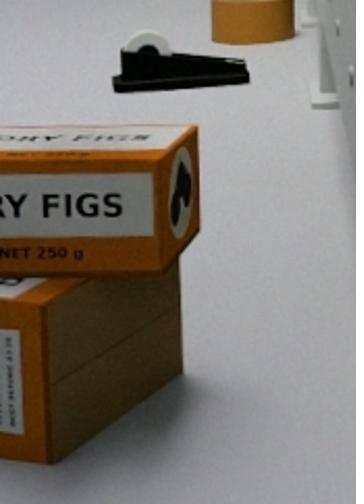

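Request:
move(arm4={"joints":{"joint2_rad":0.9,"joint3_rad":1.15,"joint4_rad":-1.55,"joint1_rad":0.8},"min_time_s":2})

Request:
move(arm4={"joints":{"joint1_rad":-0.193,"joint2_rad":0.822,"joint3_rad":1.156,"joint4_rad":-1.514,"joint5_rad":0.354,"joint6_rad":-0.22},"min_time_s":2.5}, cameras=["cam_stock2","cam_station2"])

Request:
zoom_image(camera="cam_stock2", region=[120, 170, 280, 300])

Scene clock: 253.53 s.
Joint torques (N m): arm1=[-1.96 -3.72 7.5 1.58 -0.04 -0.01] | arm2=[0.32 -1.26 9.02 2.41 0.09 -0.04] | arm3=[-0.38 -1.96 12.4 1.73 0.06 -0.03] | arm4=[-0.73 -3.02 11.7 1.7 0.24 0.01]
Heat: arm1: hottest joint1_rad 31 °C; arm2: hottest joint3_rad 34 °C; arm3: hottest joint3_rad 43 °C; arm4: hottest joint2_rad 31 °C.
move: arm4 done
Joint velocities: within noise
arm1, arm2, arm3: as last shown
arm4.joint_positions: joint1_rad=+0.810 joint2_rad=+0.903 joint3_rad=+1.122 joint4_rad=-1.562 joint5_rad=+0.170 joint6_rad=-0.115 hand_index_mcp=+0.780 hand_index_abd=-0.002 hand_index_pip=-0.355 hand_index_dip=+0.265 hand_middle_mcp=+0.780 hand_middle_abd=-0.001 hand_middle_pip=-0.355 hand_middle_dip=+0.266 hand_ring_mcp=+0.973 hand_ring_abd=+0.000 hand_ring_pip=+0.896 hand_ring_dip=+0.897 hand_thumb_cmc=-0.569 hand_thumb_axl=+0.679 hand_thumb_mcp=+0.086 hand_thumb_ipl=+0.169 hand_current_limit=+0.700 hand_speed=-0.750
arm4.joint_status: all done
arm4.hand_state: goal,goal,goal,goal,goal,goal,goal,goal,goal,goal,goal,goal,goal,goal,goal,goal
arm4.index_mcp_current_ma: -1
arm4.index_abd_current_ma: -4
arm4.index_pip_current_ma: 9
arm4.index_dip_current_ma: 10
arm4.middle_mcp_current_ma: -1
arm4.middle_abd_current_ma: -3
arm4.middle_pip_current_ma: 8
arm4.middle_dip_current_ma: 12
arm4.ring_mcp_current_ma: -27
arm4.ring_abd_current_ma: 1
arm4.ring_pip_current_ma: -12
arm4.ring_dip_current_ma: -8
arm4.thumb_cmc_current_ma: 3
arm4.thumb_axl_current_ma: 5
arm4.thumb_mcp_current_ma: -19
arm4.thumb_ipl_current_ma: 4
arm4.hand_goal_index_mcp: 0.780
arm4.hand_goal_index_abd: 0.000
arm4.hand_goal_index_pip: -0.358
arm4.hand_goal_index_dip: 0.262
arm4.hand_goal_middle_mcp: 0.780
arm4.hand_goal_middle_abd: 0.000
arm4.hand_goal_middle_pip: -0.358
arm4.hand_goal_middle_dip: 0.262
arm4.hand_goal_ring_mcp: 0.980
arm4.hand_goal_ring_abd: 0.000
arm4.hand_goal_ring_pip: 0.900
arm4.hand_goal_ring_dip: 0.900
arm4.hand_goal_thumb_cmc: -0.570
arm4.hand_goal_thumb_axl: 0.678
arm4.hand_goal_thumb_mcp: 0.090
arm4.hand_goal_thumb_ipl: 0.168
arm4.hand: x=+0.2591 y=+1.5056 z=+1.3059 quat_wxyz=(+0.120, +0.281, +0.950, +0.064) (m; scene frame)
arm4.hand_target: x=+0.2650 y=+1.5080 z=+1.3229 quat_wxyz=(+0.130, +0.283, +0.947, +0.082) (m; scene frame)
arm4.hand_status: not commanded
pictures: none

Scene clock: 256.50 s.
Joint torques (N m): arm1=[-1.67 -4.01 7.58 1.58 -0.03 -0.01] | arm2=[0.38 -1.32 9.01 2.45 0.09 -0.01] | arm3=[-0.38 -2.14 12.55 1.68 0.05 -0.03] | arm4=[-0.73 -2.61 12.33 2.07 0.46 0.02]
Heat: arm1: hottest joint1_rad 31 °C; arm2: hottest joint3_rad 34 °C; arm3: hottest joint3_rad 43 °C; arm4: hottest joint2_rad 31 °C.
move: arm4 done
Joint velocities: within noise
arm1.joint_positions: joint1_rad=-0.690 joint2_rad=+0.853 joint3_rad=+1.060 joint4_rad=-1.465 joint5_rad=+0.003 joint6_rad=-0.010 hand_index_mcp=+0.780 hand_index_abd=-0.078 hand_index_pip=+0.001 hand_index_dip=-0.017 hand_middle_mcp=+0.780 hand_middle_abd=+0.077 hand_middle_pip=+0.002 hand_middle_dip=-0.017 hand_ring_mcp=+0.974 hand_ring_abd=+0.002 hand_ring_pip=+0.895 hand_ring_dip=+0.897 hand_thumb_cmc=-0.571 hand_thumb_axl=+0.680 hand_thumb_mcp=+0.086 hand_thumb_ipl=+0.169 hand_current_limit=+0.700 hand_speed=-0.750
arm1.joint_status: not commanded
arm1.hand_state: goal,goal,goal,goal,goal,goal,goal,goal,goal,goal,goal,goal,goal,goal,goal,goal
arm1.index_mcp_current_ma: 0
arm1.index_abd_current_ma: 0
arm1.index_pip_current_ma: 0
arm1.index_dip_current_ma: 1
arm1.middle_mcp_current_ma: 0
arm1.middle_abd_current_ma: -1
arm1.middle_pip_current_ma: 0
arm1.middle_dip_current_ma: 1
arm1.ring_mcp_current_ma: -2
arm1.ring_abd_current_ma: 0
arm1.ring_pip_current_ma: -2
arm1.ring_dip_current_ma: -1
arm1.thumb_cmc_current_ma: 0
arm1.thumb_axl_current_ma: 0
arm1.thumb_mcp_current_ma: -2
arm1.thumb_ipl_current_ma: 0
arm1.hand_goal_index_mcp: 0.780
arm1.hand_goal_index_abd: -0.080
arm1.hand_goal_index_pip: 0.000
arm1.hand_goal_index_dip: -0.020
arm1.hand_goal_middle_mcp: 0.780
arm1.hand_goal_middle_abd: 0.080
arm1.hand_goal_middle_pip: 0.000
arm1.hand_goal_middle_dip: -0.020
arm1.hand_goal_ring_mcp: 0.980
arm1.hand_goal_ring_abd: 0.000
arm1.hand_goal_ring_pip: 0.900
arm1.hand_goal_ring_dip: 0.900
arm1.hand_goal_thumb_cmc: -0.570
arm1.hand_goal_thumb_axl: 0.678
arm1.hand_goal_thumb_mcp: 0.090
arm1.hand_goal_thumb_ipl: 0.168
arm1.hand: x=+0.3051 y=+0.1072 z=+1.3096 quat_wxyz=(+0.139, +0.877, +0.455, +0.069) (m; scene frame)
arm1.hand_target: x=+0.3037 y=+0.1036 z=+1.3074 quat_wxyz=(+0.142, +0.880, +0.447, +0.072) (m; scene frame)
arm1.hand_status: not commanded
arm2, arm3: as last shown
arm4.joint_positions: joint1_rad=-0.183 joint2_rad=+0.834 joint3_rad=+1.122 joint4_rad=-1.528 joint5_rad=+0.351 joint6_rad=-0.209 hand_index_mcp=+0.780 hand_index_abd=-0.002 hand_index_pip=-0.355 hand_index_dip=+0.265 hand_middle_mcp=+0.780 hand_middle_abd=-0.001 hand_middle_pip=-0.355 hand_middle_dip=+0.266 hand_ring_mcp=+0.973 hand_ring_abd=+0.000 hand_ring_pip=+0.896 hand_ring_dip=+0.897 hand_thumb_cmc=-0.571 hand_thumb_axl=+0.679 hand_thumb_mcp=+0.086 hand_thumb_ipl=+0.169 hand_current_limit=+0.700 hand_speed=-0.750
arm4.joint_status: all done
arm4.hand_state: goal,goal,goal,goal,goal,goal,goal,goal,goal,goal,goal,goal,goal,goal,goal,goal
arm4.index_mcp_current_ma: 0
arm4.index_abd_current_ma: -4
arm4.index_pip_current_ma: 9
arm4.index_dip_current_ma: 10
arm4.middle_mcp_current_ma: 0
arm4.middle_abd_current_ma: -3
arm4.middle_pip_current_ma: 8
arm4.middle_dip_current_ma: 12
arm4.ring_mcp_current_ma: -25
arm4.ring_abd_current_ma: 1
arm4.ring_pip_current_ma: -12
arm4.ring_dip_current_ma: -8
arm4.thumb_cmc_current_ma: -3
arm4.thumb_axl_current_ma: 5
arm4.thumb_mcp_current_ma: -19
arm4.thumb_ipl_current_ma: 4
arm4.hand_goal_index_mcp: 0.780
arm4.hand_goal_index_abd: 0.000
arm4.hand_goal_index_pip: -0.358
arm4.hand_goal_index_dip: 0.262
arm4.hand_goal_middle_mcp: 0.780
arm4.hand_goal_middle_abd: 0.000
arm4.hand_goal_middle_pip: -0.358
arm4.hand_goal_middle_dip: 0.262
arm4.hand_goal_ring_mcp: 0.980
arm4.hand_goal_ring_abd: 0.000
arm4.hand_goal_ring_pip: 0.900
arm4.hand_goal_ring_dip: 0.900
arm4.hand_goal_thumb_cmc: -0.570
arm4.hand_goal_thumb_axl: 0.678
arm4.hand_goal_thumb_mcp: 0.090
arm4.hand_goal_thumb_ipl: 0.168
arm4.hand: x=+0.3417 y=+1.1598 z=+1.3455 quat_wxyz=(+0.235, +0.666, +0.706, -0.051) (m; scene frame)
arm4.hand_target: x=+0.3433 y=+1.1570 z=+1.3695 quat_wxyz=(+0.258, +0.666, +0.699, -0.037) (m; scene frame)
arm4.hand_status: not commanded
pictures: cam_station2, cam_stock2
Images, in order (width x height): cam_station2 504x504, cam_stock2 504x504.

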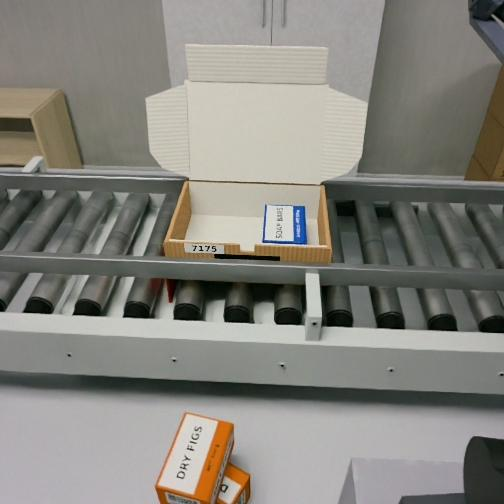

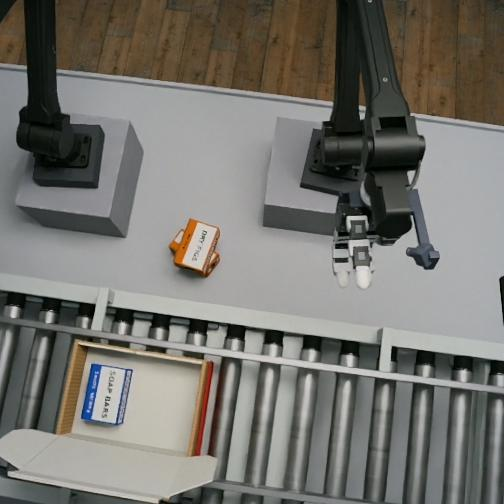

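Scaled by 3.150 from the camera's 504x504 image, which has a finer 720x720 frame.

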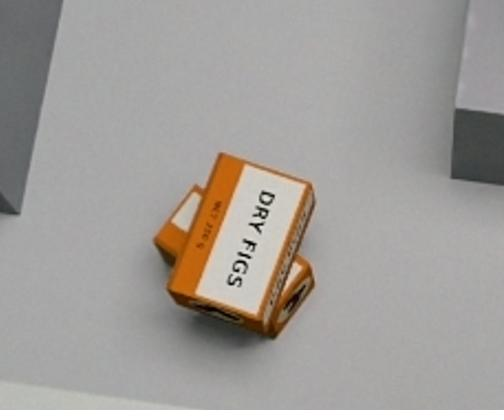

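Request:
move(arm3={"joints":{"joint1_rad":-0.92,"joint2_rad":1.2,"joint3_rad":1.1,"joint4_rad":-1.60,"joint5_rad":-0.5,"joint6_rad":0.28},"min_time_s":3}, cameras=["cam_stock2","cam_side2"])

Scene clock: 260.57 s.
Joint torques (N m): arm1=[-1.85 -3.78 7.57 1.58 -0.04 -0.01] | arm2=[0.21 -1.2 9.01 2.37 0.11 -0.03] | arm3=[-1.44 -4.42 11.48 -0.64 -0.88 0.05] | arm4=[-0.73 -2.61 12.31 2.09 0.46 0.04]
Heat: arm1: hottest joint1_rad 31 °C; arm2: hottest joint3_rad 35 °C; arm3: hottest joint3_rad 43 °C; arm4: hottest joint2_rad 31 °C.
move: arm3 done
Joint velocities: within noise
arm1, arm2, arm4: as last shown
arm3.joint_positions: joint1_rad=-0.913 joint2_rad=+1.194 joint3_rad=+1.051 joint4_rad=-1.591 joint5_rad=-0.496 joint6_rad=+0.273 hand_index_mcp=+0.860 hand_index_abd=+0.001 hand_index_pip=-0.355 hand_index_dip=+0.265 hand_middle_mcp=+0.860 hand_middle_abd=+0.001 hand_middle_pip=-0.355 hand_middle_dip=+0.265 hand_ring_mcp=+0.974 hand_ring_abd=+0.001 hand_ring_pip=+0.897 hand_ring_dip=+0.897 hand_thumb_cmc=-0.569 hand_thumb_axl=+0.677 hand_thumb_mcp=+0.078 hand_thumb_ipl=+0.168 hand_current_limit=+0.700 hand_speed=-0.750
arm3.joint_status: all done
arm3.hand_state: goal,goal,goal,goal,goal,goal,goal,goal,goal,goal,goal,goal,goal,goal,goal,goal
arm3.index_mcp_current_ma: 0
arm3.index_abd_current_ma: 0
arm3.index_pip_current_ma: 2
arm3.index_dip_current_ma: 2
arm3.middle_mcp_current_ma: 0
arm3.middle_abd_current_ma: 0
arm3.middle_pip_current_ma: 2
arm3.middle_dip_current_ma: 2
arm3.ring_mcp_current_ma: -5
arm3.ring_abd_current_ma: 0
arm3.ring_pip_current_ma: -2
arm3.ring_dip_current_ma: -2
arm3.thumb_cmc_current_ma: 1
arm3.thumb_axl_current_ma: 0
arm3.thumb_mcp_current_ma: -2
arm3.thumb_ipl_current_ma: 0
arm3.hand_goal_index_mcp: 0.860
arm3.hand_goal_index_abd: 0.000
arm3.hand_goal_index_pip: -0.358
arm3.hand_goal_index_dip: 0.262
arm3.hand_goal_middle_mcp: 0.860
arm3.hand_goal_middle_abd: 0.000
arm3.hand_goal_middle_pip: -0.358
arm3.hand_goal_middle_dip: 0.262
arm3.hand_goal_ring_mcp: 0.980
arm3.hand_goal_ring_abd: 0.000
arm3.hand_goal_ring_pip: 0.900
arm3.hand_goal_ring_dip: 0.900
arm3.hand_goal_thumb_cmc: -0.570
arm3.hand_goal_thumb_axl: 0.678
arm3.hand_goal_thumb_mcp: 0.080
arm3.hand_goal_thumb_ipl: 0.168
arm3.hand: x=+0.1558 y=+1.6259 z=+1.1483 quat_wxyz=(-0.178, +0.958, +0.118, +0.193) (m; scene frame)
arm3.hand_target: x=+0.1606 y=+1.6135 z=+1.1660 quat_wxyz=(-0.164, +0.959, +0.115, +0.201) (m; scene frame)
arm3.hand_status: not commanded
pictures: cam_side2, cam_stock2
Images, in order (width x height): cam_side2 504x504, cam_stock2 504x504.

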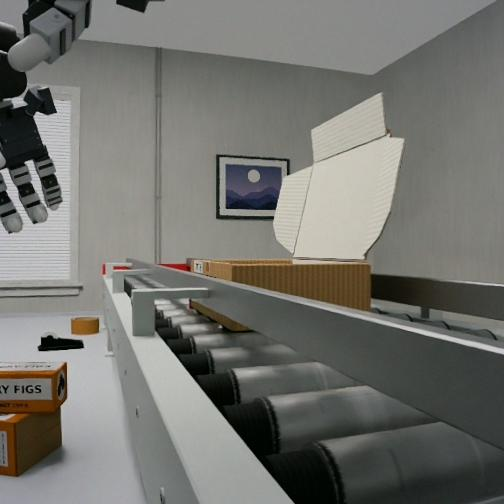

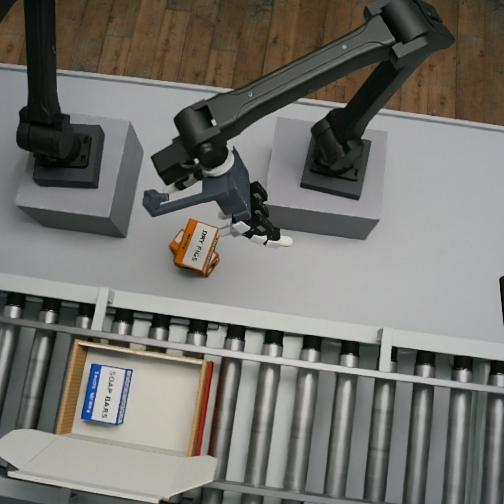

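Request:
move(arm3={"target":[0.171,1.612,0.98,0.5352,-0.8402,0.0735,-0.0468],"speed":0.15}, cameras=["cam_stock2","cam_side2","arm3_cam_wrist"])

Scene clock: 264.63 s.
Joint torques (N m): arm1=[-1.67 -3.66 7.58 1.58 -0.03 -0.02] | arm2=[0.38 -1.32 8.98 2.41 0.09 -0.03] | arm3=[-1.79 -10.64 7.58 -2.25 -0.82 0.1] | arm4=[-0.67 -2.43 12.29 2.07 0.46 0.04]
Heat: arm1: hottest joint1_rad 31 °C; arm2: hottest joint3_rad 35 °C; arm3: hottest joint3_rad 42 °C; arm4: hottest joint3_rad 32 °C.
move: arm3 off_target
Joint velocities: within noise
arm1, arm4: as last shown
arm2.joint_positions: joint1_rad=-0.124 joint2_rad=+0.644 joint3_rad=+1.406 joint4_rad=-1.239 joint5_rad=+0.070 joint6_rad=+1.094 hand_index_mcp=+0.755 hand_index_abd=+0.000 hand_index_pip=+0.577 hand_index_dip=+0.696 hand_middle_mcp=+0.755 hand_middle_abd=+0.000 hand_middle_pip=+0.577 hand_middle_dip=+0.696 hand_ring_mcp=+0.755 hand_ring_abd=+0.000 hand_ring_pip=+0.577 hand_ring_dip=+0.696 hand_thumb_cmc=+0.715 hand_thumb_axl=+0.677 hand_thumb_mcp=+0.226 hand_thumb_ipl=+0.168 hand_current_limit=+0.400 hand_speed=-0.600
arm2.joint_status: not commanded
arm2.hand_state: goal,goal,overload,goal,goal,goal,goal,goal,goal,goal,goal,goal,goal,goal,goal,goal
arm2.index_mcp_current_ma: 0
arm2.index_abd_current_ma: 0
arm2.index_pip_current_ma: 0
arm2.index_dip_current_ma: 0
arm2.middle_mcp_current_ma: 0
arm2.middle_abd_current_ma: 0
arm2.middle_pip_current_ma: 0
arm2.middle_dip_current_ma: 0
arm2.ring_mcp_current_ma: 0
arm2.ring_abd_current_ma: 0
arm2.ring_pip_current_ma: 0
arm2.ring_dip_current_ma: 0
arm2.thumb_cmc_current_ma: 0
arm2.thumb_axl_current_ma: 0
arm2.thumb_mcp_current_ma: 0
arm2.thumb_ipl_current_ma: 0
arm2.hand_goal_index_mcp: 0.754
arm2.hand_goal_index_abd: 0.000
arm2.hand_goal_index_pip: 0.576
arm2.hand_goal_index_dip: 0.696
arm2.hand_goal_middle_mcp: 0.754
arm2.hand_goal_middle_abd: 0.000
arm2.hand_goal_middle_pip: 0.576
arm2.hand_goal_middle_dip: 0.696
arm2.hand_goal_ring_mcp: 0.754
arm2.hand_goal_ring_abd: 0.000
arm2.hand_goal_ring_pip: 0.576
arm2.hand_goal_ring_dip: 0.696
arm2.hand_goal_thumb_cmc: 0.714
arm2.hand_goal_thumb_axl: 0.678
arm2.hand_goal_thumb_mcp: 0.226
arm2.hand_goal_thumb_ipl: 0.168
arm2.hand: x=+0.1623 y=-0.4413 z=+1.5615 quat_wxyz=(+0.215, +0.851, +0.084, +0.472) (m; scene frame)
arm2.hand_target: x=+0.1589 y=-0.4403 z=+1.5764 quat_wxyz=(+0.220, +0.842, +0.083, +0.486) (m; scene frame)
arm2.hand_status: not commanded
arm3.joint_positions: joint1_rad=-0.920 joint2_rad=+1.840 joint3_rad=+1.192 joint4_rad=-1.677 joint5_rad=-0.636 joint6_rad=+0.510 hand_index_mcp=+0.855 hand_index_abd=+0.001 hand_index_pip=-0.355 hand_index_dip=+0.265 hand_middle_mcp=+0.855 hand_middle_abd=+0.001 hand_middle_pip=-0.355 hand_middle_dip=+0.265 hand_ring_mcp=+0.973 hand_ring_abd=+0.001 hand_ring_pip=+0.897 hand_ring_dip=+0.897 hand_thumb_cmc=-0.569 hand_thumb_axl=+0.677 hand_thumb_mcp=+0.078 hand_thumb_ipl=+0.168 hand_current_limit=+0.700 hand_speed=-0.750
arm3.joint_status: not commanded
arm3.hand_state: goal,goal,goal,goal,goal,goal,goal,goal,goal,goal,goal,goal,goal,goal,goal,goal
arm3.index_mcp_current_ma: -4
arm3.index_abd_current_ma: 0
arm3.index_pip_current_ma: 2
arm3.index_dip_current_ma: 2
arm3.middle_mcp_current_ma: -5
arm3.middle_abd_current_ma: 0
arm3.middle_pip_current_ma: 2
arm3.middle_dip_current_ma: 2
arm3.ring_mcp_current_ma: -7
arm3.ring_abd_current_ma: 0
arm3.ring_pip_current_ma: -2
arm3.ring_dip_current_ma: -2
arm3.thumb_cmc_current_ma: 1
arm3.thumb_axl_current_ma: 0
arm3.thumb_mcp_current_ma: -2
arm3.thumb_ipl_current_ma: 0
arm3.hand_goal_index_mcp: 0.860
arm3.hand_goal_index_abd: 0.000
arm3.hand_goal_index_pip: -0.358
arm3.hand_goal_index_dip: 0.262
arm3.hand_goal_middle_mcp: 0.860
arm3.hand_goal_middle_abd: 0.000
arm3.hand_goal_middle_pip: -0.358
arm3.hand_goal_middle_dip: 0.262
arm3.hand_goal_ring_mcp: 0.980
arm3.hand_goal_ring_abd: 0.000
arm3.hand_goal_ring_pip: 0.900
arm3.hand_goal_ring_dip: 0.900
arm3.hand_goal_thumb_cmc: -0.570
arm3.hand_goal_thumb_axl: 0.678
arm3.hand_goal_thumb_mcp: 0.080
arm3.hand_goal_thumb_ipl: 0.168
arm3.hand: x=+0.1677 y=+1.6243 z=+0.9737 quat_wxyz=(-0.455, +0.882, -0.096, +0.072) (m; scene frame)
arm3.hand_target: x=+0.1709 y=+1.6127 z=+0.9794 quat_wxyz=(-0.450, +0.883, -0.102, +0.078) (m; scene frame)
arm3.hand_status: off_target (0.014 m and 11.1 deg from the pose sent, 0.169 m and 51.6 deg at the start; a joint's target at an end of its range on 86 of 115 steps)
pictures: arm3_cam_wrist, cam_side2, cam_stock2
Images, in order (width x height): arm3_cam_wrist 504x504, cam_side2 504x504, cam_stock2 504x504.

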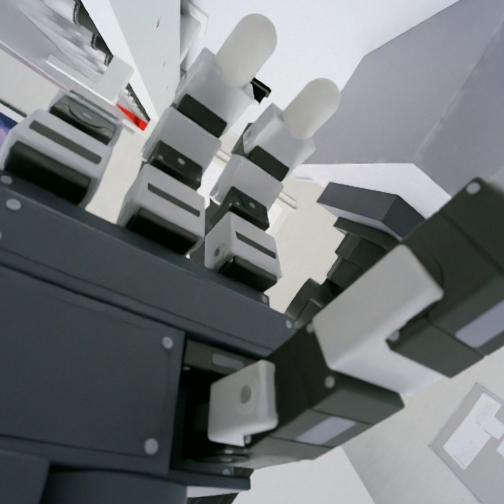

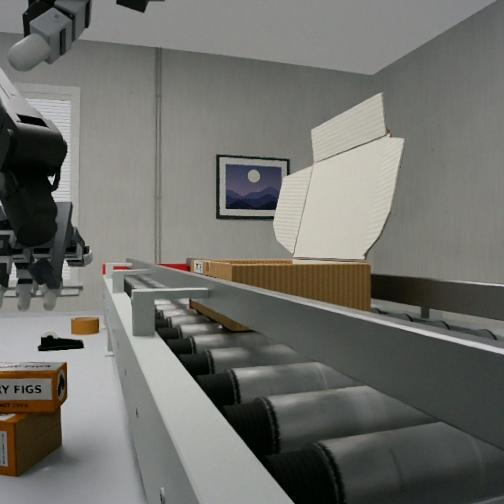

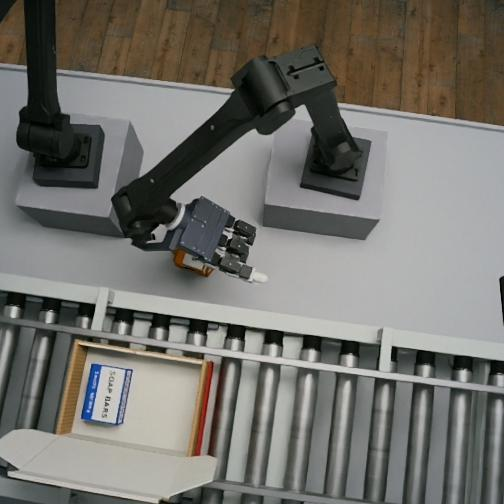

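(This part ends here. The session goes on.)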